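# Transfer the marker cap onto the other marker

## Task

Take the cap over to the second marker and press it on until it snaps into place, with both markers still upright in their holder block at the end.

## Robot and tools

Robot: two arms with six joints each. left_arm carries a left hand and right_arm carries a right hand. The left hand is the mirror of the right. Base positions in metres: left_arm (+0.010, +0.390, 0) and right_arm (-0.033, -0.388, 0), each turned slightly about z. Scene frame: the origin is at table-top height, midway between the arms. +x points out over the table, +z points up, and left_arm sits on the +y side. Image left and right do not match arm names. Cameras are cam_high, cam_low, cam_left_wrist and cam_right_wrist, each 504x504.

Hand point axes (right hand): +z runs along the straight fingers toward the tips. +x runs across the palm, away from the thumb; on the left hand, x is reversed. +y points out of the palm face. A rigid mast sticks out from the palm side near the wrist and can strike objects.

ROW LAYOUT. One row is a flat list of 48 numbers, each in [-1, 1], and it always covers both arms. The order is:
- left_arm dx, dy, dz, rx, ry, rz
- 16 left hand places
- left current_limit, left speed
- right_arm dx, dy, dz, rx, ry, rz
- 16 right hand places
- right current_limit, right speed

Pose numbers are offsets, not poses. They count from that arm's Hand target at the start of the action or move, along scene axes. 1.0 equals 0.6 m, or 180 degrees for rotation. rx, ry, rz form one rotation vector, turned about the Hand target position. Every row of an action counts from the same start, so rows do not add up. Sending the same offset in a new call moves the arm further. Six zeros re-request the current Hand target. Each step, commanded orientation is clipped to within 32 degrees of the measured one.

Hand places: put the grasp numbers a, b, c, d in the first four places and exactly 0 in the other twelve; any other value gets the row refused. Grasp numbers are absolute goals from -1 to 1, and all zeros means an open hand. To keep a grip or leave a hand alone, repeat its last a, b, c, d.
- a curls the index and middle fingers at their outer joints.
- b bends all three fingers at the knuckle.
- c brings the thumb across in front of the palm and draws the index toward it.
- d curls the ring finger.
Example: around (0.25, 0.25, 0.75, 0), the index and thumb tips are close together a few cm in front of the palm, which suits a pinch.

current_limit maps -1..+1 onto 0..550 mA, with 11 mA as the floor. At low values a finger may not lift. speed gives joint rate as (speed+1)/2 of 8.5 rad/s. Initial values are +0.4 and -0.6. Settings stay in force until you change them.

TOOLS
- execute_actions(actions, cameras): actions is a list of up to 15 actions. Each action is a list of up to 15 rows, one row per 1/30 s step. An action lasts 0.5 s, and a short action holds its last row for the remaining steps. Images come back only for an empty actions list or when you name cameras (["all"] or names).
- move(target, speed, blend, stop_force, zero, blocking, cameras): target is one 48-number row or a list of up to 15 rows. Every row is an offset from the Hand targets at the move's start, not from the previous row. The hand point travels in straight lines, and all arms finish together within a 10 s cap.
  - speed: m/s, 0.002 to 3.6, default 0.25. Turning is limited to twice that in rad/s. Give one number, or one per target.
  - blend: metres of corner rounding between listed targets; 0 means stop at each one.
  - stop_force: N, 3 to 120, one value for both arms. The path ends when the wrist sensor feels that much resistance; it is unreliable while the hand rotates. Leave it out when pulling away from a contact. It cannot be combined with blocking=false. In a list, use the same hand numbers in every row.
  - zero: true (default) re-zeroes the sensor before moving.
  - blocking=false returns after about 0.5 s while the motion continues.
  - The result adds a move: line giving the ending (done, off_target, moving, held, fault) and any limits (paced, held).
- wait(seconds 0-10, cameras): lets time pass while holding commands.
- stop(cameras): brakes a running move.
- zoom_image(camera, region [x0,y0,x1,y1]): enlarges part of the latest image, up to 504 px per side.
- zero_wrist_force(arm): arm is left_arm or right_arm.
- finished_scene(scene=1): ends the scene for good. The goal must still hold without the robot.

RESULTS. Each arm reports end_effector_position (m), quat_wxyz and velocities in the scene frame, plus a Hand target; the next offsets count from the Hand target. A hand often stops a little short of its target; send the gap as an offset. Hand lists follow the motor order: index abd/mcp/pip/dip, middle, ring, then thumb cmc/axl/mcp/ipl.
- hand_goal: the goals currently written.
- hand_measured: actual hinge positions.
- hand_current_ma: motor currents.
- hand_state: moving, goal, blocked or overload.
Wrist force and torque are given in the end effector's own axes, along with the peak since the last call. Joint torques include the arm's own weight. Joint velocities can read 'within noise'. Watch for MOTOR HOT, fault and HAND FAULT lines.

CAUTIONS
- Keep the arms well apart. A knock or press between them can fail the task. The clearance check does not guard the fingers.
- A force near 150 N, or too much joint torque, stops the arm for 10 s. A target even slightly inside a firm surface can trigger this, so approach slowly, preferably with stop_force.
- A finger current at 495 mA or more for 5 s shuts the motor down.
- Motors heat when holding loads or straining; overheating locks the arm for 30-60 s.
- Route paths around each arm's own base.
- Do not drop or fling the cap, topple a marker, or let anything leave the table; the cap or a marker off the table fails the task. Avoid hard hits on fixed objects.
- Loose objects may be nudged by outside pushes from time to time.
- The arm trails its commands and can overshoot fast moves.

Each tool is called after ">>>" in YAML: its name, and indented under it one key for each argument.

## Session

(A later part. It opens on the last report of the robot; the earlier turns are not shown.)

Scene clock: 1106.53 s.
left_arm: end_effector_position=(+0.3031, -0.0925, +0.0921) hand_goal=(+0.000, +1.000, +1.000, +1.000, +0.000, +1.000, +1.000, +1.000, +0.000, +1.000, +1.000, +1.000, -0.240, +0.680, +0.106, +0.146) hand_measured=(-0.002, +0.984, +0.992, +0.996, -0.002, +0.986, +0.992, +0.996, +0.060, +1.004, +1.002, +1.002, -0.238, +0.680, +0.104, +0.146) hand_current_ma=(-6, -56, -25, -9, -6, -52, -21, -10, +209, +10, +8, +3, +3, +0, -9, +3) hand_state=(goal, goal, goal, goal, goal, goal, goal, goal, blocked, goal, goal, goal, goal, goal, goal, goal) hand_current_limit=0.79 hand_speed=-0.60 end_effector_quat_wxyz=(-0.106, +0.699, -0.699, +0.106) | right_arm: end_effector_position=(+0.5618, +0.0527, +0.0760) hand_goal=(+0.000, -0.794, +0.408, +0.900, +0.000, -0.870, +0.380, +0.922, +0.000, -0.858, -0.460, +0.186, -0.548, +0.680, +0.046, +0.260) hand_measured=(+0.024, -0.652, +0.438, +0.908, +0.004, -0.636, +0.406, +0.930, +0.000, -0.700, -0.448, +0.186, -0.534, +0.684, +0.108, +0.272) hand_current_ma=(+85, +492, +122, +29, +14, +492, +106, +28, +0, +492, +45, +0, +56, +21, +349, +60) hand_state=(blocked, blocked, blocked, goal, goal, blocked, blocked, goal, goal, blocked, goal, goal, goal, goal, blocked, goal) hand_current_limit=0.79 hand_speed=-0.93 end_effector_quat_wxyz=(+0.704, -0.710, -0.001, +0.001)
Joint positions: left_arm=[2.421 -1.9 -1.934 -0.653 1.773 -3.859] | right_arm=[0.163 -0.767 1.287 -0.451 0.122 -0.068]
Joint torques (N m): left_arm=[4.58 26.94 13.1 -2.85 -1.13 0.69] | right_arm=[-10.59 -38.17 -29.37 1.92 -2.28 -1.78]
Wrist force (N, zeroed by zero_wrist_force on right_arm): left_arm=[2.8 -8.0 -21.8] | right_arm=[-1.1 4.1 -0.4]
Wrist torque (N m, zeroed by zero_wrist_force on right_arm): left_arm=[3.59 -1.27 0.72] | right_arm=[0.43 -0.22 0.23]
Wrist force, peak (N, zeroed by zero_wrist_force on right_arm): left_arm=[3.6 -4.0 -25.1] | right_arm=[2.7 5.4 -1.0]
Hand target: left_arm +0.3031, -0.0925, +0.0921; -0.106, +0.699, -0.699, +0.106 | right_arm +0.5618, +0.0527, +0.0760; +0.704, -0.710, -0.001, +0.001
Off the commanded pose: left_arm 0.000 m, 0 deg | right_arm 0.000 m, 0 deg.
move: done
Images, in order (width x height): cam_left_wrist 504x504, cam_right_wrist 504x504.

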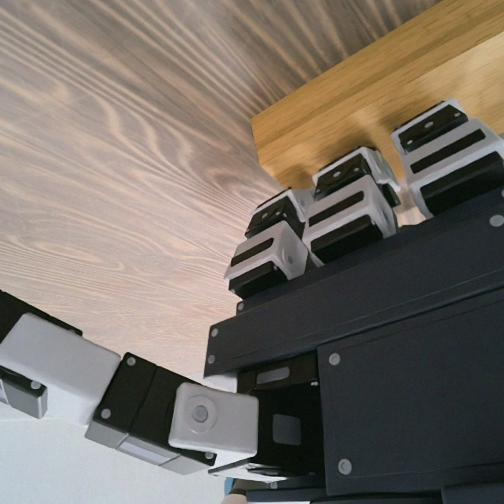

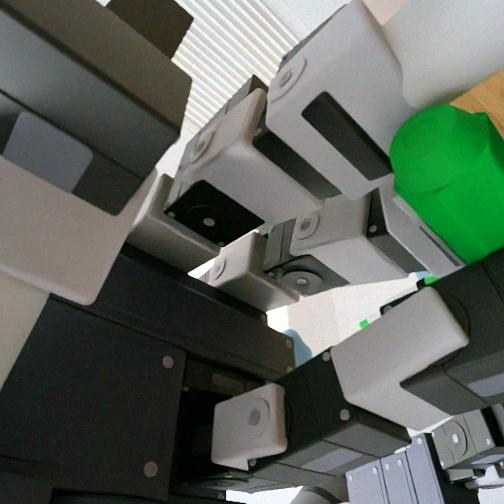

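>>> move:
  target: [0,0,0,0,0,0, -1,-0.5,0.5,-1,0,0,0,0,0,0,0,0,0,0,0,0,0.79,-0.6, 0.0117,0,0,0,0,0, 0,1.0,0.74,0.65,0,0,0,0,0,0,0,0,0,0,0,0,0.79,-0.93]
  speed: 0.015
  stop_force: 20
  cameras: ["cam_right_wrist","cam_left_wrist"]

Scene clock: 1108.57 s.
left_arm: end_effector_position=(+0.3031, -0.0925, +0.0921) hand_goal=(+0.000, +1.000, +1.000, +1.000, +0.000, +1.000, +1.000, +1.000, +0.000, +1.000, +1.000, +1.000, -0.240, +0.680, +0.106, +0.146) hand_measured=(-0.002, +0.984, +0.992, +0.996, -0.002, +0.986, +0.992, +0.996, +0.060, +1.004, +1.002, +1.002, -0.238, +0.680, +0.104, +0.146) hand_current_ma=(-6, -56, -25, -9, -6, -52, -21, -10, +209, +10, +8, +3, +3, +0, -9, +3) hand_state=(goal, goal, goal, goal, goal, goal, goal, goal, blocked, goal, goal, goal, goal, goal, goal, goal) hand_current_limit=0.79 hand_speed=-0.60 end_effector_quat_wxyz=(-0.106, +0.699, -0.699, +0.106) | right_arm: end_effector_position=(+0.5688, +0.0527, +0.0760) hand_goal=(+0.000, -0.794, +0.408, +0.900, +0.000, -0.870, +0.380, +0.922, +0.000, -0.858, -0.460, +0.186, -0.548, +0.680, +0.046, +0.260) hand_measured=(+0.026, -0.652, +0.438, +0.908, +0.008, -0.644, +0.406, +0.930, +0.000, -0.700, -0.448, +0.186, -0.532, +0.688, +0.108, +0.272) hand_current_ma=(+89, +492, +125, +30, +26, +492, +106, +28, +0, +492, +45, +0, +59, +36, +353, +60) hand_state=(blocked, blocked, blocked, goal, goal, blocked, blocked, goal, goal, blocked, goal, goal, goal, goal, blocked, goal) hand_current_limit=0.79 hand_speed=-0.93 end_effector_quat_wxyz=(+0.704, -0.710, -0.001, +0.001)
Joint positions: left_arm=[2.421 -1.9 -1.934 -0.653 1.773 -3.859] | right_arm=[0.161 -0.752 1.259 -0.437 0.121 -0.069]
Joint torques (N m): left_arm=[4.66 26.1 10 -1.77 -1.12 0.68] | right_arm=[-10.98 -37.49 -29.62 1.73 -2.41 -1.65]
Wrist force (N, zeroed by zero_wrist_force on right_arm): left_arm=[2.1 -8.4 -20.9] | right_arm=[-1.2 3.8 -0.6]
Wrist torque (N m, zeroed by zero_wrist_force on right_arm): left_arm=[3.54 -1.24 0.69] | right_arm=[0.44 -0.22 0.21]
Wrist force, peak (N, zeroed by zero_wrist_force on right_arm): left_arm=[2.4 -8.1 -21.9] | right_arm=[-1.3 4.5 -0.9]
Hand target: left_arm +0.3031, -0.0925, +0.0921; -0.106, +0.699, -0.699, +0.106 | right_arm +0.5688, +0.0527, +0.0760; +0.704, -0.710, -0.001, +0.001
Off the commanded pose: left_arm 0.000 m, 0 deg | right_arm 0.000 m, 0 deg.
move: done
Images, in order (width x height): cam_left_wrist 504x504, cam_right_wrist 504x504.

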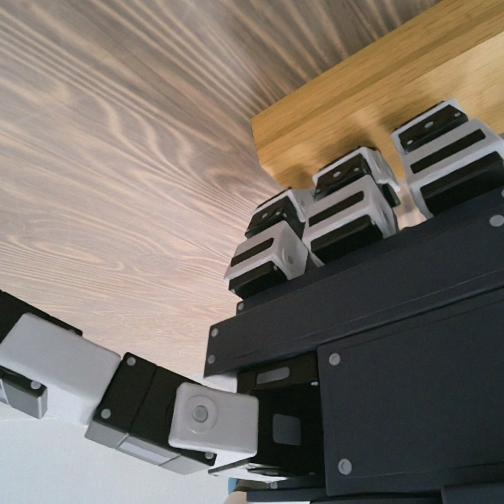

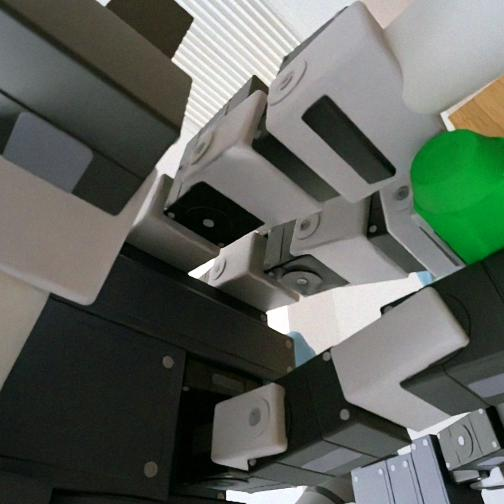

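>>> move:
  target: [0,0,0,0,0,0, -1,-0.5,0.5,-1,0,0,0,0,0,0,0,0,0,0,0,0,0.79,-0.6, 0.0167,0,0,0,0,0, 0,1.0,0.74,0.65,0,0,0,0,0,0,0,0,0,0,0,0,0.79,-0.93]
  speed: 0.015
  stop_force: 8
  cameras: ["cam_right_wrist","cam_left_wrist"]

Scene clock: 1110.63 s.
left_arm: end_effector_position=(+0.3031, -0.0925, +0.0921) hand_goal=(+0.000, +1.000, +1.000, +1.000, +0.000, +1.000, +1.000, +1.000, +0.000, +1.000, +1.000, +1.000, -0.240, +0.680, +0.106, +0.146) hand_measured=(-0.002, +0.984, +0.992, +0.996, -0.002, +0.986, +0.992, +0.996, +0.060, +1.004, +1.002, +1.002, -0.238, +0.680, +0.104, +0.146) hand_current_ma=(-6, -56, -25, -9, -6, -52, -21, -10, +209, +10, +7, +3, +3, +0, -9, +3) hand_state=(goal, goal, goal, goal, goal, goal, goal, goal, blocked, goal, goal, goal, goal, goal, goal, goal) hand_current_limit=0.79 hand_speed=-0.60 end_effector_quat_wxyz=(-0.106, +0.699, -0.699, +0.106) | right_arm: end_effector_position=(+0.5788, +0.0527, +0.0760) hand_goal=(+0.000, -0.794, +0.408, +0.900, +0.000, -0.870, +0.380, +0.922, +0.000, -0.858, -0.460, +0.186, -0.548, +0.680, +0.046, +0.260) hand_measured=(+0.026, -0.652, +0.442, +0.908, -0.004, -0.860, +0.386, +0.926, +0.000, -0.700, -0.448, +0.186, -0.536, +0.688, +0.108, +0.272) hand_current_ma=(+90, +492, +137, +33, -9, +42, +19, +10, +0, +492, +45, +0, +46, +36, +353, +60) hand_state=(blocked, blocked, blocked, goal, goal, goal, goal, goal, goal, blocked, goal, goal, goal, goal, blocked, goal) hand_current_limit=0.79 hand_speed=-0.93 end_effector_quat_wxyz=(+0.704, -0.710, -0.001, +0.001)
Joint positions: left_arm=[2.421 -1.9 -1.934 -0.653 1.773 -3.859] | right_arm=[0.159 -0.731 1.218 -0.417 0.119 -0.07]
Joint torques (N m): left_arm=[4.23 26.01 8.1 -0.49 -1.31 0.82] | right_arm=[-10.12 -39.15 -28.81 2.2 -2.6 -1.66]
Wrist force (N, zeroed by zero_wrist_force on right_arm): left_arm=[3.4 -8.8 -19.8] | right_arm=[0.1 4.2 0.5]
Wrist torque (N m, zeroed by zero_wrist_force on right_arm): left_arm=[3.41 -1.06 0.90] | right_arm=[0.46 -0.21 0.20]
Wrist force, peak (N, zeroed by zero_wrist_force on right_arm): left_arm=[2.4 -8.8 -21.4] | right_arm=[-0.2 4.5 0.0]
Hand target: left_arm +0.3031, -0.0925, +0.0921; -0.106, +0.699, -0.699, +0.106 | right_arm +0.5788, +0.0527, +0.0760; +0.704, -0.710, -0.001, +0.001
Off the commanded pose: left_arm 0.000 m, 0 deg | right_arm 0.000 m, 0 deg.
move: done
Images, in order (width x height): cam_left_wrist 504x504, cam_right_wrist 504x504.

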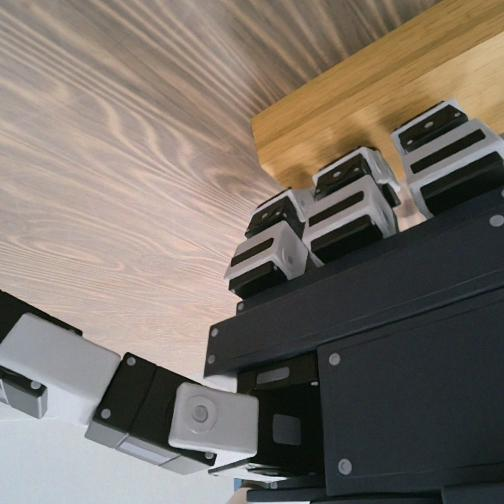

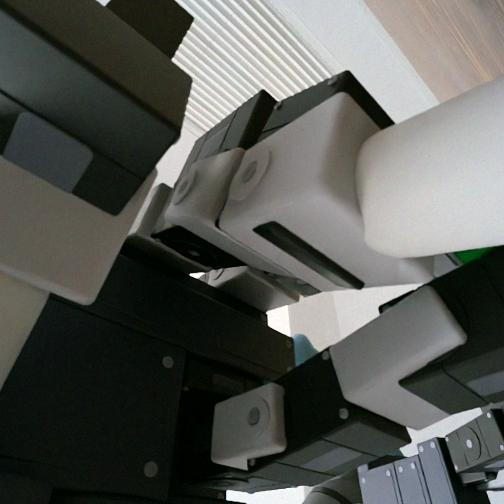

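>>> move:
  target: [0,0,0,0,0,0, -1,-0.5,0.5,-1,0,0,0,0,0,0,0,0,0,0,0,0,0.79,-0.6, 0,-0.0217,0,0,0,0, 0,0.55,0.78,0.65,0,0,0,0,0,0,0,0,0,0,0,0,0.4,-0.9]
  speed: 0.02

>>> move:
  target: [0,0,0,0,0,0, -1,-0.5,0.5,-1,0,0,0,0,0,0,0,0,0,0,0,0,0.79,-0.6, -0.0263,-0.0117,0.0233,0,0,0, 0,0.55,0.78,0.65,0,0,0,0,0,0,0,0,0,0,0,0,0.4,-0.9]
  speed: 0.04
  stop_force: 5
  cameras: ["cam_right_wrist","cam_left_wrist"]

Scene clock: 1115.83 s.
left_arm: end_effector_position=(+0.3031, -0.0925, +0.0921) hand_goal=(+0.000, +1.000, +1.000, +1.000, +0.000, +1.000, +1.000, +1.000, +0.000, +1.000, +1.000, +1.000, -0.240, +0.680, +0.106, +0.146) hand_measured=(-0.002, +0.984, +0.992, +0.996, -0.002, +0.986, +0.992, +0.996, +0.070, +1.004, +1.002, +1.002, -0.238, +0.680, +0.104, +0.146) hand_current_ma=(-6, -56, -25, -9, -6, -52, -21, -10, +245, +10, +7, +3, +3, +0, -9, +3) hand_state=(goal, goal, goal, goal, goal, goal, goal, goal, blocked, goal, goal, goal, goal, goal, goal, goal) hand_current_limit=0.79 hand_speed=-0.60 end_effector_quat_wxyz=(-0.106, +0.699, -0.699, +0.106) | right_arm: end_effector_position=(+0.5788, +0.0397, +0.0760) hand_goal=(+0.000, -0.200, +0.252, +0.810, +0.000, -0.082, +0.470, +0.934, +0.000, -0.172, -0.460, +0.096, -0.616, +0.680, +0.036, +0.164) hand_measured=(+0.004, -0.210, +0.254, +0.812, -0.004, -0.096, +0.468, +0.932, +0.000, -0.178, -0.454, +0.100, -0.614, +0.682, +0.044, +0.168) hand_current_ma=(+9, -39, +9, +8, -9, -56, -6, -8, +0, -26, +21, +10, +5, +8, +35, +14) hand_state=(goal, goal, goal, goal, goal, goal, goal, goal, goal, goal, goal, goal, goal, goal, goal, goal) hand_current_limit=0.40 hand_speed=-0.90 end_effector_quat_wxyz=(+0.704, -0.710, -0.001, +0.001)
Joint positions: left_arm=[2.421 -1.9 -1.934 -0.653 1.773 -3.859] | right_arm=[0.14 -0.736 1.23 -0.408 0.099 -0.084]
Joint torques (N m): left_arm=[4.17 25.71 7.19 -0.49 -1.29 0.15] | right_arm=[-9.66 -36.85 -27.95 2.7 -3.11 -1.6]
Wrist force (N, zeroed by zero_wrist_force on right_arm): left_arm=[3.9 -10.1 -16.5] | right_arm=[2.2 3.3 0.0]
Wrist torque (N m, zeroed by zero_wrist_force on right_arm): left_arm=[2.91 -0.80 1.03] | right_arm=[0.29 -0.30 0.13]
Wrist force, peak (N, zeroed by zero_wrist_force on right_arm): left_arm=[3.5 -9.3 -20.3] | right_arm=[1.0 4.6 1.1]
Hand target: left_arm +0.3031, -0.0925, +0.0921; -0.106, +0.699, -0.699, +0.106 | right_arm +0.5788, +0.0397, +0.0760; +0.704, -0.710, -0.001, +0.001
Off the commanded pose: left_arm 0.000 m, 0 deg | right_arm 0.000 m, 0 deg.
move: done

Scene clock: 1117.40 s.
left_arm: end_effector_position=(+0.3031, -0.0925, +0.0921) hand_goal=(+0.000, +1.000, +1.000, +1.000, +0.000, +1.000, +1.000, +1.000, +0.000, +1.000, +1.000, +1.000, -0.240, +0.680, +0.106, +0.146) hand_measured=(-0.002, +0.984, +0.992, +0.996, -0.002, +0.986, +0.992, +0.996, +0.070, +1.004, +1.002, +1.002, -0.238, +0.680, +0.104, +0.146) hand_current_ma=(-6, -56, -25, -9, -6, -52, -21, -10, +245, +10, +7, +3, +3, +0, -9, +3) hand_state=(goal, goal, goal, goal, goal, goal, goal, goal, blocked, goal, goal, goal, goal, goal, goal, goal) hand_current_limit=0.79 hand_speed=-0.60 end_effector_quat_wxyz=(-0.106, +0.699, -0.699, +0.106) | right_arm: end_effector_position=(+0.5631, +0.0326, +0.0900) hand_goal=(+0.000, -0.200, +0.252, +0.810, +0.000, -0.082, +0.470, +0.934, +0.000, -0.172, -0.460, +0.096, -0.616, +0.680, +0.036, +0.164) hand_measured=(+0.002, -0.210, +0.254, +0.812, -0.004, -0.096, +0.468, +0.932, +0.000, -0.178, -0.454, +0.100, -0.616, +0.682, +0.042, +0.166) hand_current_ma=(+8, -39, +9, +8, -9, -55, -6, -8, +0, -26, +21, +10, +3, +7, +23, +10) hand_state=(goal, goal, goal, goal, goal, goal, goal, goal, goal, goal, goal, goal, goal, goal, goal, goal) hand_current_limit=0.40 hand_speed=-0.90 end_effector_quat_wxyz=(+0.704, -0.710, -0.001, +0.001)
Joint positions: left_arm=[2.421 -1.9 -1.934 -0.653 1.773 -3.859] | right_arm=[0.131 -0.789 1.289 -0.407 0.091 -0.092]
Joint torques (N m): left_arm=[4.72 25.89 7.75 -0.73 -1.21 -0.05] | right_arm=[-10.02 -55.61 -7.29 -2.66 -3.08 1.21]
Wrist force (N, zeroed by zero_wrist_force on right_arm): left_arm=[3.7 -10.4 -16.6] | right_arm=[2.4 3.1 0.2]
Wrist torque (N m, zeroed by zero_wrist_force on right_arm): left_arm=[2.87 -0.79 1.03] | right_arm=[0.27 -0.34 0.05]
Wrist force, peak (N, zeroed by zero_wrist_force on right_arm): left_arm=[3.9 -10.3 -16.8] | right_arm=[2.6 3.7 0.0]
Hand target: left_arm +0.3031, -0.0925, +0.0921; -0.106, +0.699, -0.699, +0.106 | right_arm +0.5631, +0.0326, +0.0900; +0.704, -0.710, -0.001, +0.001
Off the commanded pose: left_arm 0.000 m, 0 deg | right_arm 0.000 m, 0 deg.
move: done
Images, in order (width x height): cam_left_wrist 504x504, cam_right_wrist 504x504.

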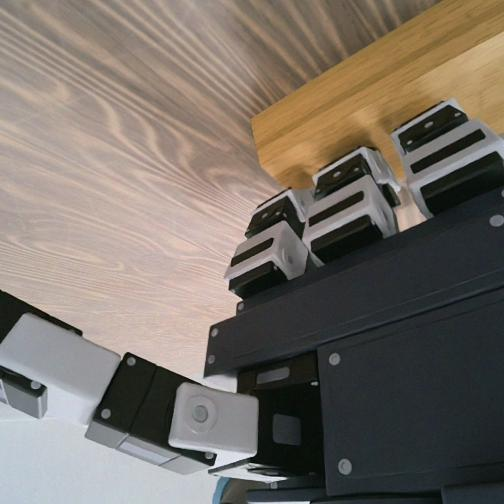

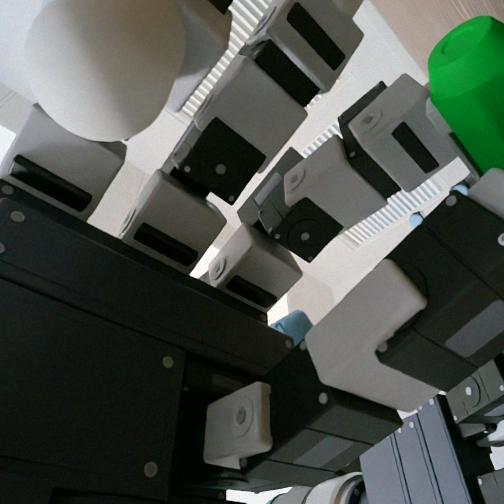

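>>> move:
  target: [0,0,0,0,0,0, -1,-0.5,0.5,-1,0,0,0,0,0,0,0,0,0,0,0,0,0.79,-0.6, 0,0.025,0,0,0,0, 0,0.78,0.78,0.65,0,0,0,0,0,0,0,0,0,0,0,0,0.3,-0.92]
  speed: 0.03

>>> move:
  target: [0,0,-0.02,0,0,0, -1,-0.5,0.5,-1,0,0,0,0,0,0,0,0,0,0,0,0,0.79,-0.6, 0,0,0,0,0,0, 0,1.0,0.78,0.65,0,0,0,0,0,0,0,0,0,0,0,0,0.79,-0.92]
  speed: 0.008
  stop_force: 12
  cameras: ["cam_right_wrist","cam_left_wrist"]

Scene clock: 1119.63 s.
left_arm: end_effector_position=(+0.3031, -0.0925, +0.0921) hand_goal=(+0.000, +1.000, +1.000, +1.000, +0.000, +1.000, +1.000, +1.000, +0.000, +1.000, +1.000, +1.000, -0.240, +0.680, +0.106, +0.146) hand_measured=(-0.002, +0.984, +0.992, +0.996, -0.002, +0.986, +0.992, +0.996, +0.066, +1.004, +1.002, +1.002, -0.238, +0.680, +0.104, +0.146) hand_current_ma=(-6, -56, -25, -9, -6, -52, -21, -10, +226, +9, +6, +3, +3, +0, -9, +3) hand_state=(goal, goal, goal, goal, goal, goal, goal, goal, blocked, goal, goal, goal, goal, goal, goal, goal) hand_current_limit=0.79 hand_speed=-0.60 end_effector_quat_wxyz=(-0.106, +0.699, -0.699, +0.106) | right_arm: end_effector_position=(+0.5631, +0.0476, +0.0900) hand_goal=(+0.000, -0.510, +0.320, +0.856, +0.000, -0.484, +0.424, +0.934, +0.000, -0.518, -0.460, +0.142, -0.616, +0.680, +0.036, +0.210) hand_measured=(+0.002, -0.486, +0.324, +0.856, -0.004, -0.482, +0.426, +0.932, +0.000, -0.512, -0.454, +0.140, -0.612, +0.682, +0.048, +0.212) hand_current_ma=(+6, +98, +12, +0, -9, +6, +6, -8, +0, +22, +21, -7, +14, +7, +64, +12) hand_state=(goal, blocked, goal, goal, goal, goal, goal, goal, goal, goal, goal, goal, goal, goal, goal, goal) hand_current_limit=0.30 hand_speed=-0.92 end_effector_quat_wxyz=(+0.704, -0.710, -0.001, +0.001)
Joint positions: left_arm=[2.421 -1.9 -1.934 -0.653 1.773 -3.859] | right_arm=[0.155 -0.783 1.278 -0.42 0.114 -0.073]
Joint torques (N m): left_arm=[4.5 26.48 7.05 -0.51 -1.26 -0.34] | right_arm=[12.27 -55.82 -7.01 -3.04 2.51 1.27]
Wrist force (N, zeroed by zero_wrist_force on right_arm): left_arm=[2.3 -9.6 -15.5] | right_arm=[2.3 2.7 -0.5]
Wrist torque (N m, zeroed by zero_wrist_force on right_arm): left_arm=[2.62 -0.90 0.71] | right_arm=[0.30 -0.33 0.08]
Wrist force, peak (N, zeroed by zero_wrist_force on right_arm): left_arm=[4.0 -10.1 -16.9] | right_arm=[2.6 3.4 -0.1]
Hand target: left_arm +0.3031, -0.0925, +0.0921; -0.106, +0.699, -0.699, +0.106 | right_arm +0.5631, +0.0476, +0.0900; +0.704, -0.710, -0.001, +0.001
Off the commanded pose: left_arm 0.000 m, 0 deg | right_arm 0.000 m, 0 deg.
move: done

Scene clock: 1121.00 s.
left_arm: end_effector_position=(+0.3032, -0.0925, +0.0913) hand_goal=(+0.000, +1.000, +1.000, +1.000, +0.000, +1.000, +1.000, +1.000, +0.000, +1.000, +1.000, +1.000, -0.240, +0.680, +0.106, +0.146) hand_measured=(-0.002, +0.984, +0.992, +0.996, -0.002, +0.986, +0.992, +0.996, +0.074, +1.004, +1.002, +1.002, -0.238, +0.680, +0.104, +0.146) hand_current_ma=(-6, -56, -25, -9, -6, -52, -21, -10, +262, +11, +8, +3, +3, +0, -9, +3) hand_state=(goal, goal, goal, goal, goal, goal, goal, goal, blocked, goal, goal, goal, goal, goal, goal, goal) hand_current_limit=0.79 hand_speed=-0.60 end_effector_quat_wxyz=(-0.107, +0.699, -0.699, +0.106) | right_arm: end_effector_position=(+0.5631, +0.0476, +0.0900) hand_goal=(+0.000, -0.808, +0.386, +0.900, +0.000, -0.870, +0.380, +0.934, +0.000, -0.848, -0.460, +0.186, -0.616, +0.680, +0.036, +0.254) hand_measured=(-0.008, -0.582, +0.414, +0.910, -0.010, -0.596, +0.408, +0.944, +0.000, -0.700, -0.448, +0.186, -0.614, +0.682, +0.062, +0.260) hand_current_ma=(-25, +492, +109, +35, -35, +492, +111, +36, +0, +492, +44, +0, +4, +7, +134, +30) hand_state=(goal, blocked, blocked, goal, goal, blocked, blocked, goal, goal, blocked, goal, goal, goal, goal, blocked, goal) hand_current_limit=0.79 hand_speed=-0.92 end_effector_quat_wxyz=(+0.704, -0.710, -0.001, +0.001)
Joint positions: left_arm=[2.421 -1.901 -1.935 -0.651 1.773 -3.859] | right_arm=[0.155 -0.783 1.278 -0.42 0.114 -0.073]
Joint torques (N m): left_arm=[4.52 24.05 13.14 -4.85 -1.1 -0.19] | right_arm=[8.04 -54.42 -7.22 -2.31 1.74 1.26]
Wrist force (N, zeroed by zero_wrist_force on right_arm): left_arm=[4.4 -8.7 -26.4] | right_arm=[3.9 3.4 1.9]
Wrist torque (N m, zeroed by zero_wrist_force on right_arm): left_arm=[4.08 -1.46 1.06] | right_arm=[0.42 -0.43 0.05]
Wrist force, peak (N, zeroed by zero_wrist_force on right_arm): left_arm=[4.8 -4.7 -34.0] | right_arm=[4.1 3.3 2.0]
Hand target: left_arm +0.3032, -0.0925, +0.0913; -0.107, +0.699, -0.699, +0.106 (not the last commanded pose) | right_arm +0.5631, +0.0476, +0.0900; +0.704, -0.710, -0.001, +0.001
Off the commanded pose: left_arm 0.011 m, 0 deg | right_arm 0.000 m, 0 deg.
move: contact (left_arm)
Images, in order (width x height): cam_left_wrist 504x504, cam_right_wrist 504x504.

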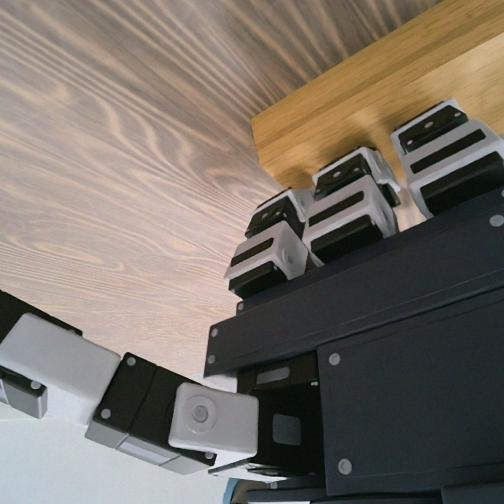

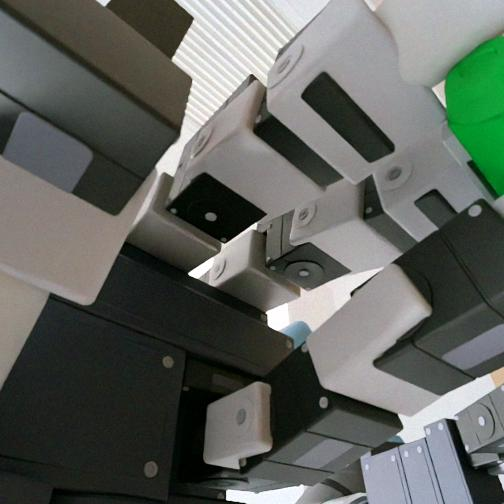

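>>> move:
  target: [0,0,0,0,0,0, -1,-0.5,0.5,-1,0,0,0,0,0,0,0,0,0,0,0,0,0.79,-0.6, 0,0.0167,0,0,0,0, 0,1.0,0.78,0.65,0,0,0,0,0,0,0,0,0,0,0,0,0.79,-0.92]
  speed: 0.03

>>> move:
  target: [0,0,0,0,0,0, -1,-0.5,0.5,-1,0,0,0,0,0,0,0,0,0,0,0,0,0.79,-0.6, 0.0117,0,0,0,0,0, 0,1.0,0.78,0.65,0,0,0,0,0,0,0,0,0,0,0,0,0.79,-0.92]
  speed: 0.015
  stop_force: 20
  cameras: ["cam_right_wrist","cam_left_wrist"]

Scene clock: 1122.47 s.
left_arm: end_effector_position=(+0.3032, -0.0925, +0.0913) hand_goal=(+0.000, +1.000, +1.000, +1.000, +0.000, +1.000, +1.000, +1.000, +0.000, +1.000, +1.000, +1.000, -0.240, +0.680, +0.106, +0.146) hand_measured=(-0.002, +0.984, +0.992, +0.996, -0.002, +0.986, +0.992, +0.996, +0.074, +1.004, +1.002, +1.002, -0.238, +0.680, +0.104, +0.146) hand_current_ma=(-6, -56, -25, -9, -6, -52, -21, -10, +262, +11, +8, +3, +3, +0, -9, +3) hand_state=(goal, goal, goal, goal, goal, goal, goal, goal, blocked, goal, goal, goal, goal, goal, goal, goal) hand_current_limit=0.79 hand_speed=-0.60 end_effector_quat_wxyz=(-0.107, +0.699, -0.699, +0.106) | right_arm: end_effector_position=(+0.5631, +0.0575, +0.0900) hand_goal=(+0.000, -0.808, +0.386, +0.900, +0.000, -0.870, +0.380, +0.934, +0.000, -0.848, -0.460, +0.186, -0.616, +0.680, +0.036, +0.254) hand_measured=(-0.002, -0.626, +0.414, +0.910, -0.016, -0.644, +0.408, +0.944, +0.000, -0.700, -0.448, +0.186, -0.614, +0.682, +0.106, +0.274) hand_current_ma=(-8, +492, +111, +36, -50, +492, +111, +37, +0, +492, +44, +0, +6, +7, +409, +110) hand_state=(goal, blocked, blocked, goal, goal, blocked, blocked, goal, goal, blocked, goal, goal, goal, goal, blocked, blocked) hand_current_limit=0.79 hand_speed=-0.92 end_effector_quat_wxyz=(+0.704, -0.710, -0.001, +0.001)
Joint positions: left_arm=[2.421 -1.901 -1.935 -0.651 1.773 -3.859] | right_arm=[0.17 -0.778 1.268 -0.424 0.129 -0.064]
Joint torques (N m): left_arm=[3.94 23.85 12.96 -4.32 -1.42 -0.33] | right_arm=[12.74 -35.53 -27.84 -3.02 2.11 1.27]
Wrist force (N, zeroed by zero_wrist_force on right_arm): left_arm=[2.7 -9.9 -26.1] | right_arm=[2.9 2.1 -2.0]
Wrist torque (N m, zeroed by zero_wrist_force on right_arm): left_arm=[4.03 -1.60 0.79] | right_arm=[0.23 -0.41 0.07]
Wrist force, peak (N, zeroed by zero_wrist_force on right_arm): left_arm=[4.4 -9.0 -26.7] | right_arm=[4.1 3.6 1.7]
Hand target: left_arm +0.3032, -0.0925, +0.0913; -0.107, +0.699, -0.699, +0.106 | right_arm +0.5631, +0.0577, +0.0900; +0.704, -0.710, -0.001, +0.001
Off the commanded pose: left_arm 0.000 m, 0 deg | right_arm 0.000 m, 0 deg.
move: done

Scene clock: 1123.83 s.
left_arm: end_effector_position=(+0.3032, -0.0925, +0.0913) hand_goal=(+0.000, +1.000, +1.000, +1.000, +0.000, +1.000, +1.000, +1.000, +0.000, +1.000, +1.000, +1.000, -0.240, +0.680, +0.106, +0.146) hand_measured=(-0.002, +0.984, +0.992, +0.996, -0.002, +0.986, +0.992, +0.996, +0.074, +1.004, +1.002, +1.002, -0.238, +0.680, +0.104, +0.146) hand_current_ma=(-6, -56, -25, -9, -6, -52, -21, -10, +258, +11, +8, +3, +3, +0, -9, +3) hand_state=(goal, goal, goal, goal, goal, goal, goal, goal, blocked, goal, goal, goal, goal, goal, goal, goal) hand_current_limit=0.79 hand_speed=-0.60 end_effector_quat_wxyz=(-0.107, +0.699, -0.699, +0.106) | right_arm: end_effector_position=(+0.5701, +0.0577, +0.0900) hand_goal=(+0.000, -0.808, +0.386, +0.900, +0.000, -0.870, +0.380, +0.934, +0.000, -0.848, -0.460, +0.186, -0.616, +0.680, +0.036, +0.254) hand_measured=(+0.036, -0.628, +0.418, +0.912, -0.004, -0.860, +0.386, +0.938, +0.000, -0.700, -0.448, +0.186, -0.590, +0.684, +0.108, +0.274) hand_current_ma=(+130, +492, +127, +42, -9, +42, +20, +10, +0, +492, +44, +0, +109, +20, +413, +112) hand_state=(blocked, blocked, blocked, goal, goal, goal, goal, goal, goal, blocked, goal, goal, blocked, goal, blocked, blocked) hand_current_limit=0.79 hand_speed=-0.92 end_effector_quat_wxyz=(+0.704, -0.710, -0.001, +0.001)
Joint positions: left_arm=[2.421 -1.901 -1.935 -0.651 1.773 -3.859] | right_arm=[0.169 -0.763 1.24 -0.411 0.128 -0.065]
Joint torques (N m): left_arm=[5.43 24.04 12.38 -3.72 -1.35 -0.41] | right_arm=[-10.6 -37.14 -30.23 1.74 -2.4 -1.88]
Wrist force (N, zeroed by zero_wrist_force on right_arm): left_arm=[2.6 -9.7 -26.2] | right_arm=[-1.1 3.4 -0.5]
Wrist torque (N m, zeroed by zero_wrist_force on right_arm): left_arm=[4.05 -1.64 0.77] | right_arm=[0.36 -0.09 0.27]
Wrist force, peak (N, zeroed by zero_wrist_force on right_arm): left_arm=[2.5 -10.1 -26.4] | right_arm=[2.8 2.6 -1.7]
Hand target: left_arm +0.3032, -0.0925, +0.0913; -0.107, +0.699, -0.699, +0.106 | right_arm +0.5701, +0.0577, +0.0900; +0.704, -0.710, -0.001, +0.001
Off the commanded pose: left_arm 0.000 m, 0 deg | right_arm 0.000 m, 0 deg.
move: done
Images, in order (width x height): cam_left_wrist 504x504, cam_right_wrist 504x504.

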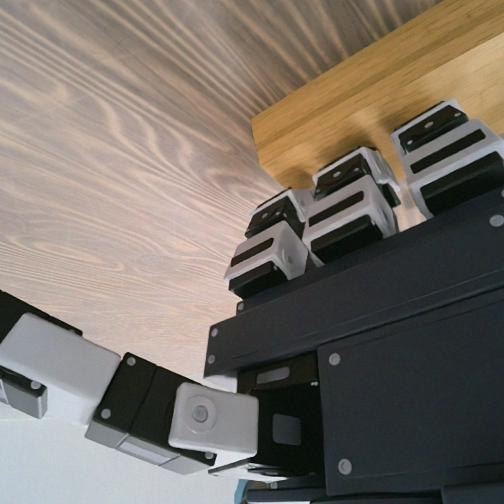

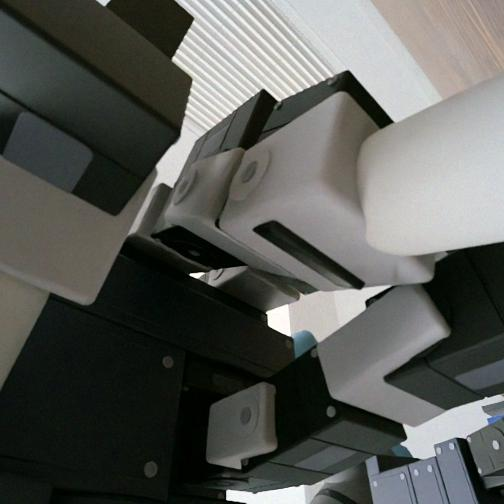

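>>> move:
  target: [0,0,0,0,0,0, -1,-0.5,0.5,-1,0,0,0,0,0,0,0,0,0,0,0,0,0.79,-0.6, -0.01,-0.03,0,0,0,0, 0,0.45,0.78,0.65,0,0,0,0,0,0,0,0,0,0,0,0,0.4,-0.85]
  speed: 0.03

>>> move:
  target: [0,0,0,0,0,0, -1,-0.5,0.5,-1,0,0,0,0,0,0,0,0,0,0,0,0,0.79,-0.6, 0,0,0.25,0,0,0, 0,0.45,0.78,0.65,0,0,0,0,0,0,0,0,0,0,0,0,0.4,-0.85]
  speed: 0.1
  cameras: ["cam_high","cam_low","cam_left_wrist","cam_right_wrist"]

>>> zoom_image:
  camera: "cam_high"
  region: [180, 225, 310, 355]

>>> zoom_image:
  camera: "cam_low"
  region: [110, 250, 210, 350]

Scene clock: 1137.67 s.
left_arm: end_effector_position=(+0.3032, -0.0925, +0.0913) hand_goal=(+0.000, +1.000, +1.000, +1.000, +0.000, +1.000, +1.000, +1.000, +0.000, +1.000, +1.000, +1.000, -0.240, +0.680, +0.106, +0.146) hand_measured=(-0.002, +0.984, +0.992, +0.996, -0.002, +0.986, +0.992, +0.996, +0.072, +1.004, +1.002, +1.002, -0.238, +0.680, +0.104, +0.146) hand_current_ma=(-6, -56, -25, -9, -6, -52, -21, -10, +251, +11, +8, +3, +3, +0, -9, +3) hand_state=(goal, goal, goal, goal, goal, goal, goal, goal, blocked, goal, goal, goal, goal, goal, goal, goal) hand_current_limit=0.79 hand_speed=-0.60 end_effector_quat_wxyz=(-0.107, +0.699, -0.699, +0.106) | right_arm: end_effector_position=(+0.5641, +0.0397, +0.0900) hand_goal=(+0.000, -0.066, +0.222, +0.790, +0.000, +0.092, +0.490, +0.934, +0.000, -0.022, -0.460, +0.076, -0.616, +0.680, +0.036, +0.144) hand_measured=(+0.002, -0.078, +0.224, +0.792, -0.050, -0.588, +0.464, +0.924, +0.000, -0.032, -0.454, +0.080, -0.618, +0.682, +0.042, +0.146) hand_current_ma=(+3, -52, +8, +8, -186, -385, -101, -37, +0, -39, +19, +10, -7, +5, +23, +10) hand_state=(goal, goal, goal, goal, blocked, blocked, blocked, goal, goal, goal, goal, goal, goal, goal, goal, goal) hand_current_limit=0.40 hand_speed=-0.85 end_effector_quat_wxyz=(+0.704, -0.710, -0.001, +0.001)
Joint positions: left_arm=[2.421 -1.901 -1.935 -0.651 1.773 -3.859] | right_arm=[0.142 -0.785 1.28 -0.413 0.101 -0.082]
Joint torques (N m): left_arm=[4.6 21.84 12.43 -2.14 -1.1 -0.19] | right_arm=[-8.47 -51.02 -3.97 -2.03 -3.99 -0.48]
Wrist force (N, zeroed by zero_wrist_force on right_arm): left_arm=[2.7 -11.3 -26.4] | right_arm=[7.1 -4.6 -0.4]
Wrist torque (N m, zeroed by zero_wrist_force on right_arm): left_arm=[4.10 -1.62 0.87] | right_arm=[-0.10 -0.52 -0.09]
Wrist force, peak (N, zeroed by zero_wrist_force on right_arm): left_arm=[2.7 -11.2 -26.8] | right_arm=[7.4 -4.4 -0.2]
Hand target: left_arm +0.3032, -0.0925, +0.0913; -0.107, +0.699, -0.699, +0.106 | right_arm +0.5641, +0.0397, +0.0900; +0.704, -0.710, -0.001, +0.001
Off the commanded pose: left_arm 0.000 m, 0 deg | right_arm 0.000 m, 0 deg.
move: done

Scene clock: 1140.00 s.
left_arm: end_effector_position=(+0.3032, -0.0925, +0.0913) hand_goal=(+0.000, +1.000, +1.000, +1.000, +0.000, +1.000, +1.000, +1.000, +0.000, +1.000, +1.000, +1.000, -0.240, +0.680, +0.106, +0.146) hand_measured=(-0.002, +0.984, +0.992, +0.996, -0.002, +0.986, +0.992, +0.996, +0.070, +1.004, +1.002, +1.002, -0.238, +0.680, +0.104, +0.146) hand_current_ma=(-6, -56, -25, -9, -6, -52, -21, -10, +249, +11, +8, +3, +3, +0, -9, +3) hand_state=(goal, goal, goal, goal, goal, goal, goal, goal, blocked, goal, goal, goal, goal, goal, goal, goal) hand_current_limit=0.79 hand_speed=-0.60 end_effector_quat_wxyz=(-0.107, +0.699, -0.699, +0.106) | right_arm: end_effector_position=(+0.5641, +0.0397, +0.2400) hand_goal=(+0.000, -0.066, +0.222, +0.790, +0.000, +0.092, +0.490, +0.934, +0.000, -0.022, -0.460, +0.076, -0.616, +0.680, +0.036, +0.144) hand_measured=(+0.002, -0.078, +0.224, +0.792, -0.004, +0.076, +0.486, +0.932, +0.000, -0.032, -0.454, +0.080, -0.618, +0.682, +0.040, +0.146) hand_current_ma=(+3, -51, +8, +8, -9, -69, -12, -10, +0, -38, +18, +10, -7, +5, +23, +10) hand_state=(goal, goal, goal, goal, goal, goal, goal, goal, goal, goal, goal, goal, goal, goal, goal, goal) hand_current_limit=0.40 hand_speed=-0.85 end_effector_quat_wxyz=(+0.704, -0.710, -0.001, +0.001)
Joint positions: left_arm=[2.421 -1.901 -1.935 -0.651 1.773 -3.859] | right_arm=[0.142 -0.914 1.101 -0.113 0.101 -0.073]
Joint torques (N m): left_arm=[4.44 22.09 11.73 -1.35 -1.17 -0.39] | right_arm=[10.49 -34.97 -29.55 2.74 2.52 -1.61]
Wrist force (N, zeroed by zero_wrist_force on right_arm): left_arm=[2.8 -9.6 -26.1] | right_arm=[2.2 3.5 0.7]
Wrist torque (N m, zeroed by zero_wrist_force on right_arm): left_arm=[4.04 -1.61 0.79] | right_arm=[0.22 -0.32 0.15]
Wrist force, peak (N, zeroed by zero_wrist_force on right_arm): left_arm=[2.8 -10.7 -26.6] | right_arm=[7.2 -3.9 0.0]
Hand target: left_arm +0.3032, -0.0925, +0.0913; -0.107, +0.699, -0.699, +0.106 | right_arm +0.5641, +0.0397, +0.2400; +0.704, -0.710, -0.001, +0.001
Off the commanded pose: left_arm 0.000 m, 0 deg | right_arm 0.000 m, 0 deg.
move: done

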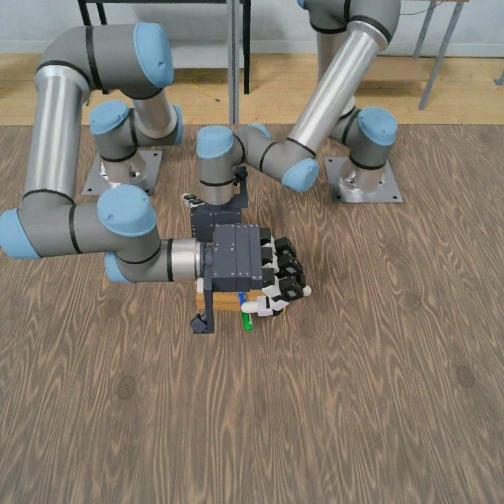

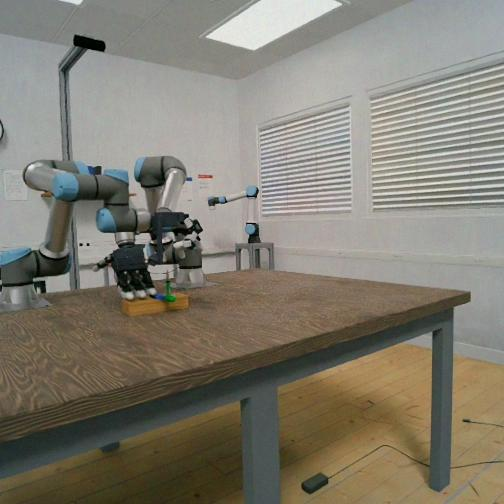

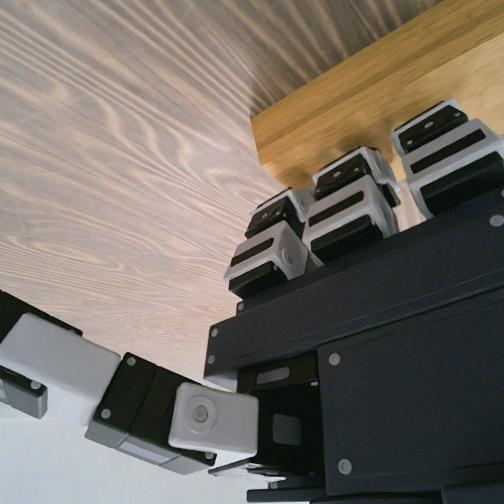

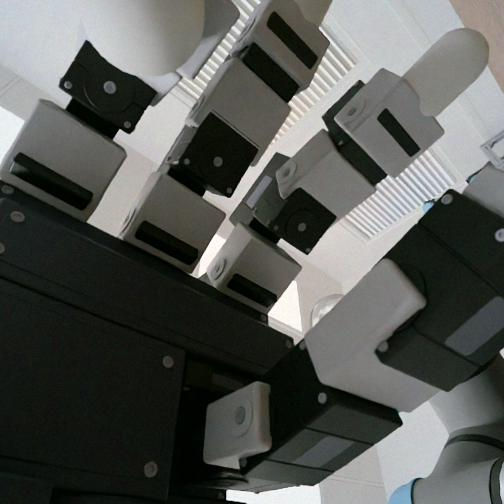

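Scaled by 3.877.

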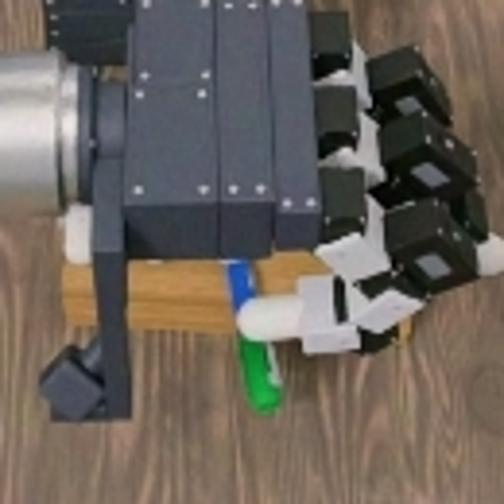

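Scaled by 5.040.

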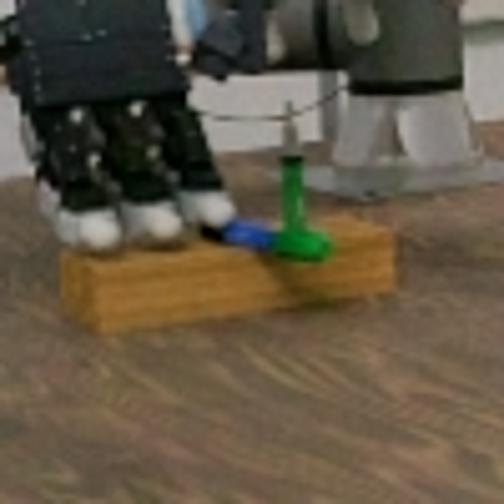

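>>> zoom_image:
  camera: "cam_high"
  region: [220, 280, 270, 340]

>>> zoom_image:
  camera: "cam_low"
  region: [145, 280, 185, 320]

Scaled by 8.400.

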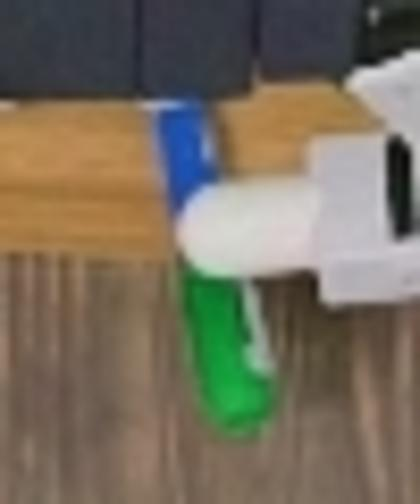

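Scaled by 12.600.

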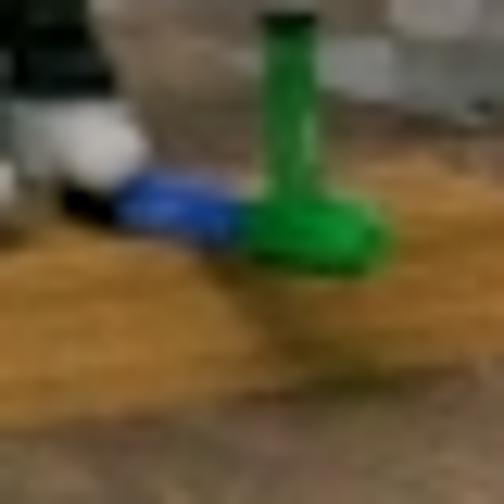

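>>> move:
  target: [0,0,0.002,0,0,0, -1,-0.5,0.5,-1,0,0,0,0,0,0,0,0,0,0,0,0,0.79,-0.6, 0,0,0,0,0,0, 0,0.45,0.78,0.65,0,0,0,0,0,0,0,0,0,0,0,0,0.4,-0.85]
  speed: 0.01

>>> move:
  target: [-0.03,0,0,0,0,0, -1,-0.5,0.5,-1,0,0,0,0,0,0,0,0,0,0,0,0,0.79,-0.6, 0,0,0.1,0,0,0, 0,0.45,0.78,0.65,0,0,0,0,0,0,0,0,0,0,0,0,0.4,-0.85]
  speed: 0.03
  cameras: ["cam_high","cam_low"]

>>> zoom_image:
  camera: "cam_high"
  region: [200, 260, 280, 340]

>>> zoom_image:
  camera: "cam_low"
  region: [145, 280, 185, 320]

Scene clock: 1142.97 s.
left_arm: end_effector_position=(+0.3032, -0.0925, +0.0925) hand_goal=(+0.000, +1.000, +1.000, +1.000, +0.000, +1.000, +1.000, +1.000, +0.000, +1.000, +1.000, +1.000, -0.240, +0.680, +0.106, +0.146) hand_measured=(-0.002, +0.984, +0.992, +0.996, -0.002, +0.986, +0.992, +0.996, +0.062, +1.002, +1.002, +1.000, -0.238, +0.680, +0.104, +0.146) hand_current_ma=(-6, -56, -25, -9, -6, -52, -21, -10, +213, +7, +4, +2, +3, +0, -9, +3) hand_state=(goal, goal, goal, goal, goal, goal, goal, goal, blocked, goal, goal, goal, goal, goal, goal, goal) hand_current_limit=0.79 hand_speed=-0.60 end_effector_quat_wxyz=(-0.107, +0.699, -0.699, +0.106) | right_arm: end_effector_position=(+0.5641, +0.0397, +0.2400) hand_goal=(+0.000, -0.066, +0.222, +0.790, +0.000, +0.092, +0.490, +0.934, +0.000, -0.022, -0.460, +0.076, -0.616, +0.680, +0.036, +0.144) hand_measured=(+0.002, -0.078, +0.224, +0.792, -0.004, +0.076, +0.486, +0.932, +0.000, -0.032, -0.454, +0.080, -0.618, +0.682, +0.040, +0.146) hand_current_ma=(+3, -51, +8, +8, -9, -69, -12, -10, +0, -38, +18, +10, -7, +5, +23, +10) hand_state=(goal, goal, goal, goal, goal, goal, goal, goal, goal, goal, goal, goal, goal, goal, goal, goal) hand_current_limit=0.40 hand_speed=-0.85 end_effector_quat_wxyz=(+0.704, -0.710, -0.001, +0.001)
Joint positions: left_arm=[2.421 -1.9 -1.933 -0.654 1.773 -3.859] | right_arm=[0.142 -0.914 1.101 -0.113 0.101 -0.073]
Joint torques (N m): left_arm=[5.32 32.54 19.65 -2.87 -1.26 -0.07] | right_arm=[11.83 -33.88 -30.31 2.64 2.46 -1.35]
Wrist force (N, zeroed by zero_wrist_force on right_arm): left_arm=[1.6 -9.2 -9.7] | right_arm=[2.3 3.6 0.4]
Wrist torque (N m, zeroed by zero_wrist_force on right_arm): left_arm=[1.85 -0.51 0.66] | right_arm=[0.25 -0.34 0.16]
Wrist force, peak (N, zeroed by zero_wrist_force on right_arm): left_arm=[2.7 -9.7 -26.3] | right_arm=[2.6 3.7 0.7]
Hand target: left_arm +0.3032, -0.0925, +0.0925; -0.107, +0.699, -0.699, +0.106 | right_arm +0.5641, +0.0397, +0.2400; +0.704, -0.710, -0.001, +0.001
Off the commanded pose: left_arm 0.000 m, 0 deg | right_arm 0.000 m, 0 deg.
move: done

Scene clock: 1145.57 s.
left_arm: end_effector_position=(+0.2852, -0.0925, +0.0925) hand_goal=(+0.000, +1.000, +1.000, +1.000, +0.000, +1.000, +1.000, +1.000, +0.000, +1.000, +1.000, +1.000, -0.240, +0.680, +0.106, +0.146) hand_measured=(-0.002, +0.984, +0.992, +0.996, -0.002, +0.986, +0.992, +0.996, +0.002, +1.002, +1.000, +1.000, -0.238, +0.680, +0.104, +0.146) hand_current_ma=(-6, -56, -25, -9, -6, -52, -21, -10, +6, +3, +2, +1, +3, +0, -9, +3) hand_state=(goal, goal, goal, goal, goal, goal, goal, goal, goal, goal, goal, goal, goal, goal, goal, goal) hand_current_limit=0.79 hand_speed=-0.60 end_effector_quat_wxyz=(-0.107, +0.699, -0.699, +0.106) | right_arm: end_effector_position=(+0.5641, +0.0396, +0.3000) hand_goal=(+0.000, -0.066, +0.222, +0.790, +0.000, +0.092, +0.490, +0.934, +0.000, -0.022, -0.460, +0.076, -0.616, +0.680, +0.036, +0.144) hand_measured=(+0.002, -0.078, +0.224, +0.792, -0.004, +0.076, +0.486, +0.932, +0.000, -0.032, -0.454, +0.080, -0.618, +0.682, +0.040, +0.146) hand_current_ma=(+3, -51, +8, +8, -9, -69, -12, -10, +0, -38, +18, +10, -7, +5, +23, +10) hand_state=(goal, goal, goal, goal, goal, goal, goal, goal, goal, goal, goal, goal, goal, goal, goal, goal) hand_current_limit=0.40 hand_speed=-0.85 end_effector_quat_wxyz=(+0.705, -0.710, -0.001, +0.001)
Joint positions: left_arm=[2.398 -1.879 -1.961 -0.651 1.778 -3.882] | right_arm=[0.142 -0.934 0.98 0.026 0.101 -0.071]
Joint torques (N m): left_arm=[-6 35.63 6.75 3.32 0.72 -1.56] | right_arm=[4.86 -33.43 -29.43 2.57 -1.48 -1.29]
Wrist force (N, zeroed by zero_wrist_force on right_arm): left_arm=[0.0 -5.1 -4.3] | right_arm=[2.9 3.5 0.5]
Wrist torque (N m, zeroed by zero_wrist_force on right_arm): left_arm=[0.84 -0.29 0.30] | right_arm=[0.23 -0.37 0.21]
Wrist force, peak (N, zeroed by zero_wrist_force on right_arm): left_arm=[1.8 -9.7 -9.6] | right_arm=[2.9 4.0 0.3]
Hand target: left_arm +0.2852, -0.0925, +0.0925; -0.107, +0.699, -0.699, +0.106 | right_arm +0.5641, +0.0397, +0.3000; +0.704, -0.710, -0.001, +0.001
Off the commanded pose: left_arm 0.000 m, 0 deg | right_arm 0.000 m, 0 deg.
move: done
Images, in order (width x height): cam_high 504x504, cam_low 504x504.

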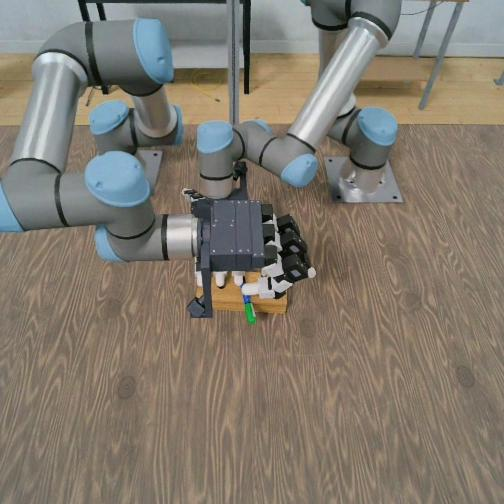

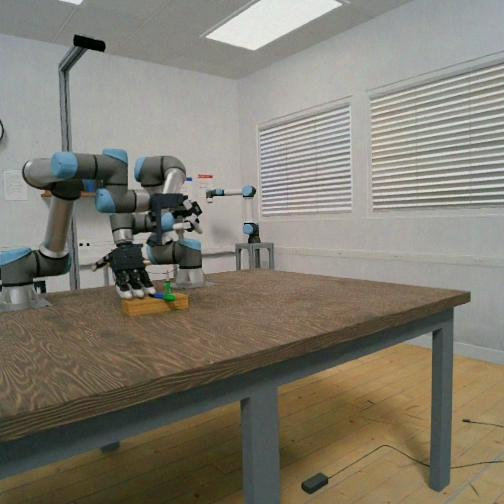

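Scaled by 6.300.

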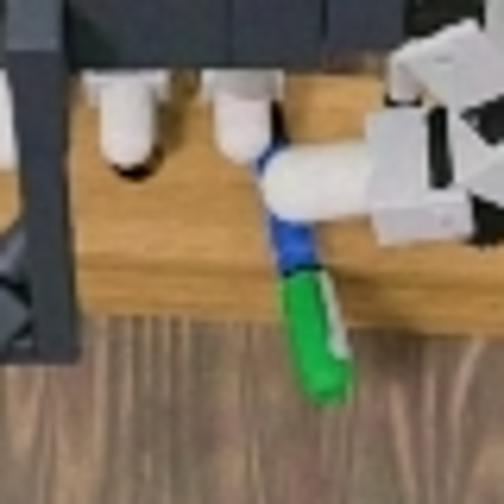

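Scaled by 12.600.

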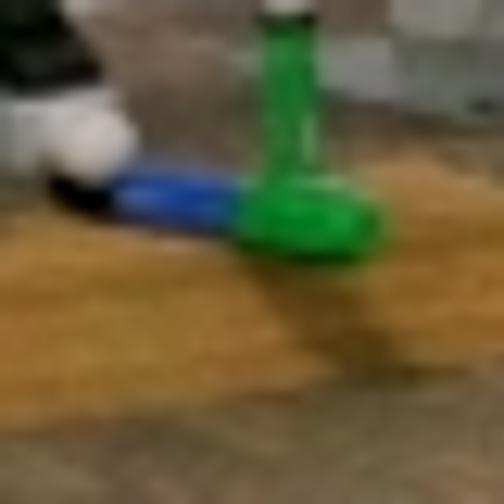

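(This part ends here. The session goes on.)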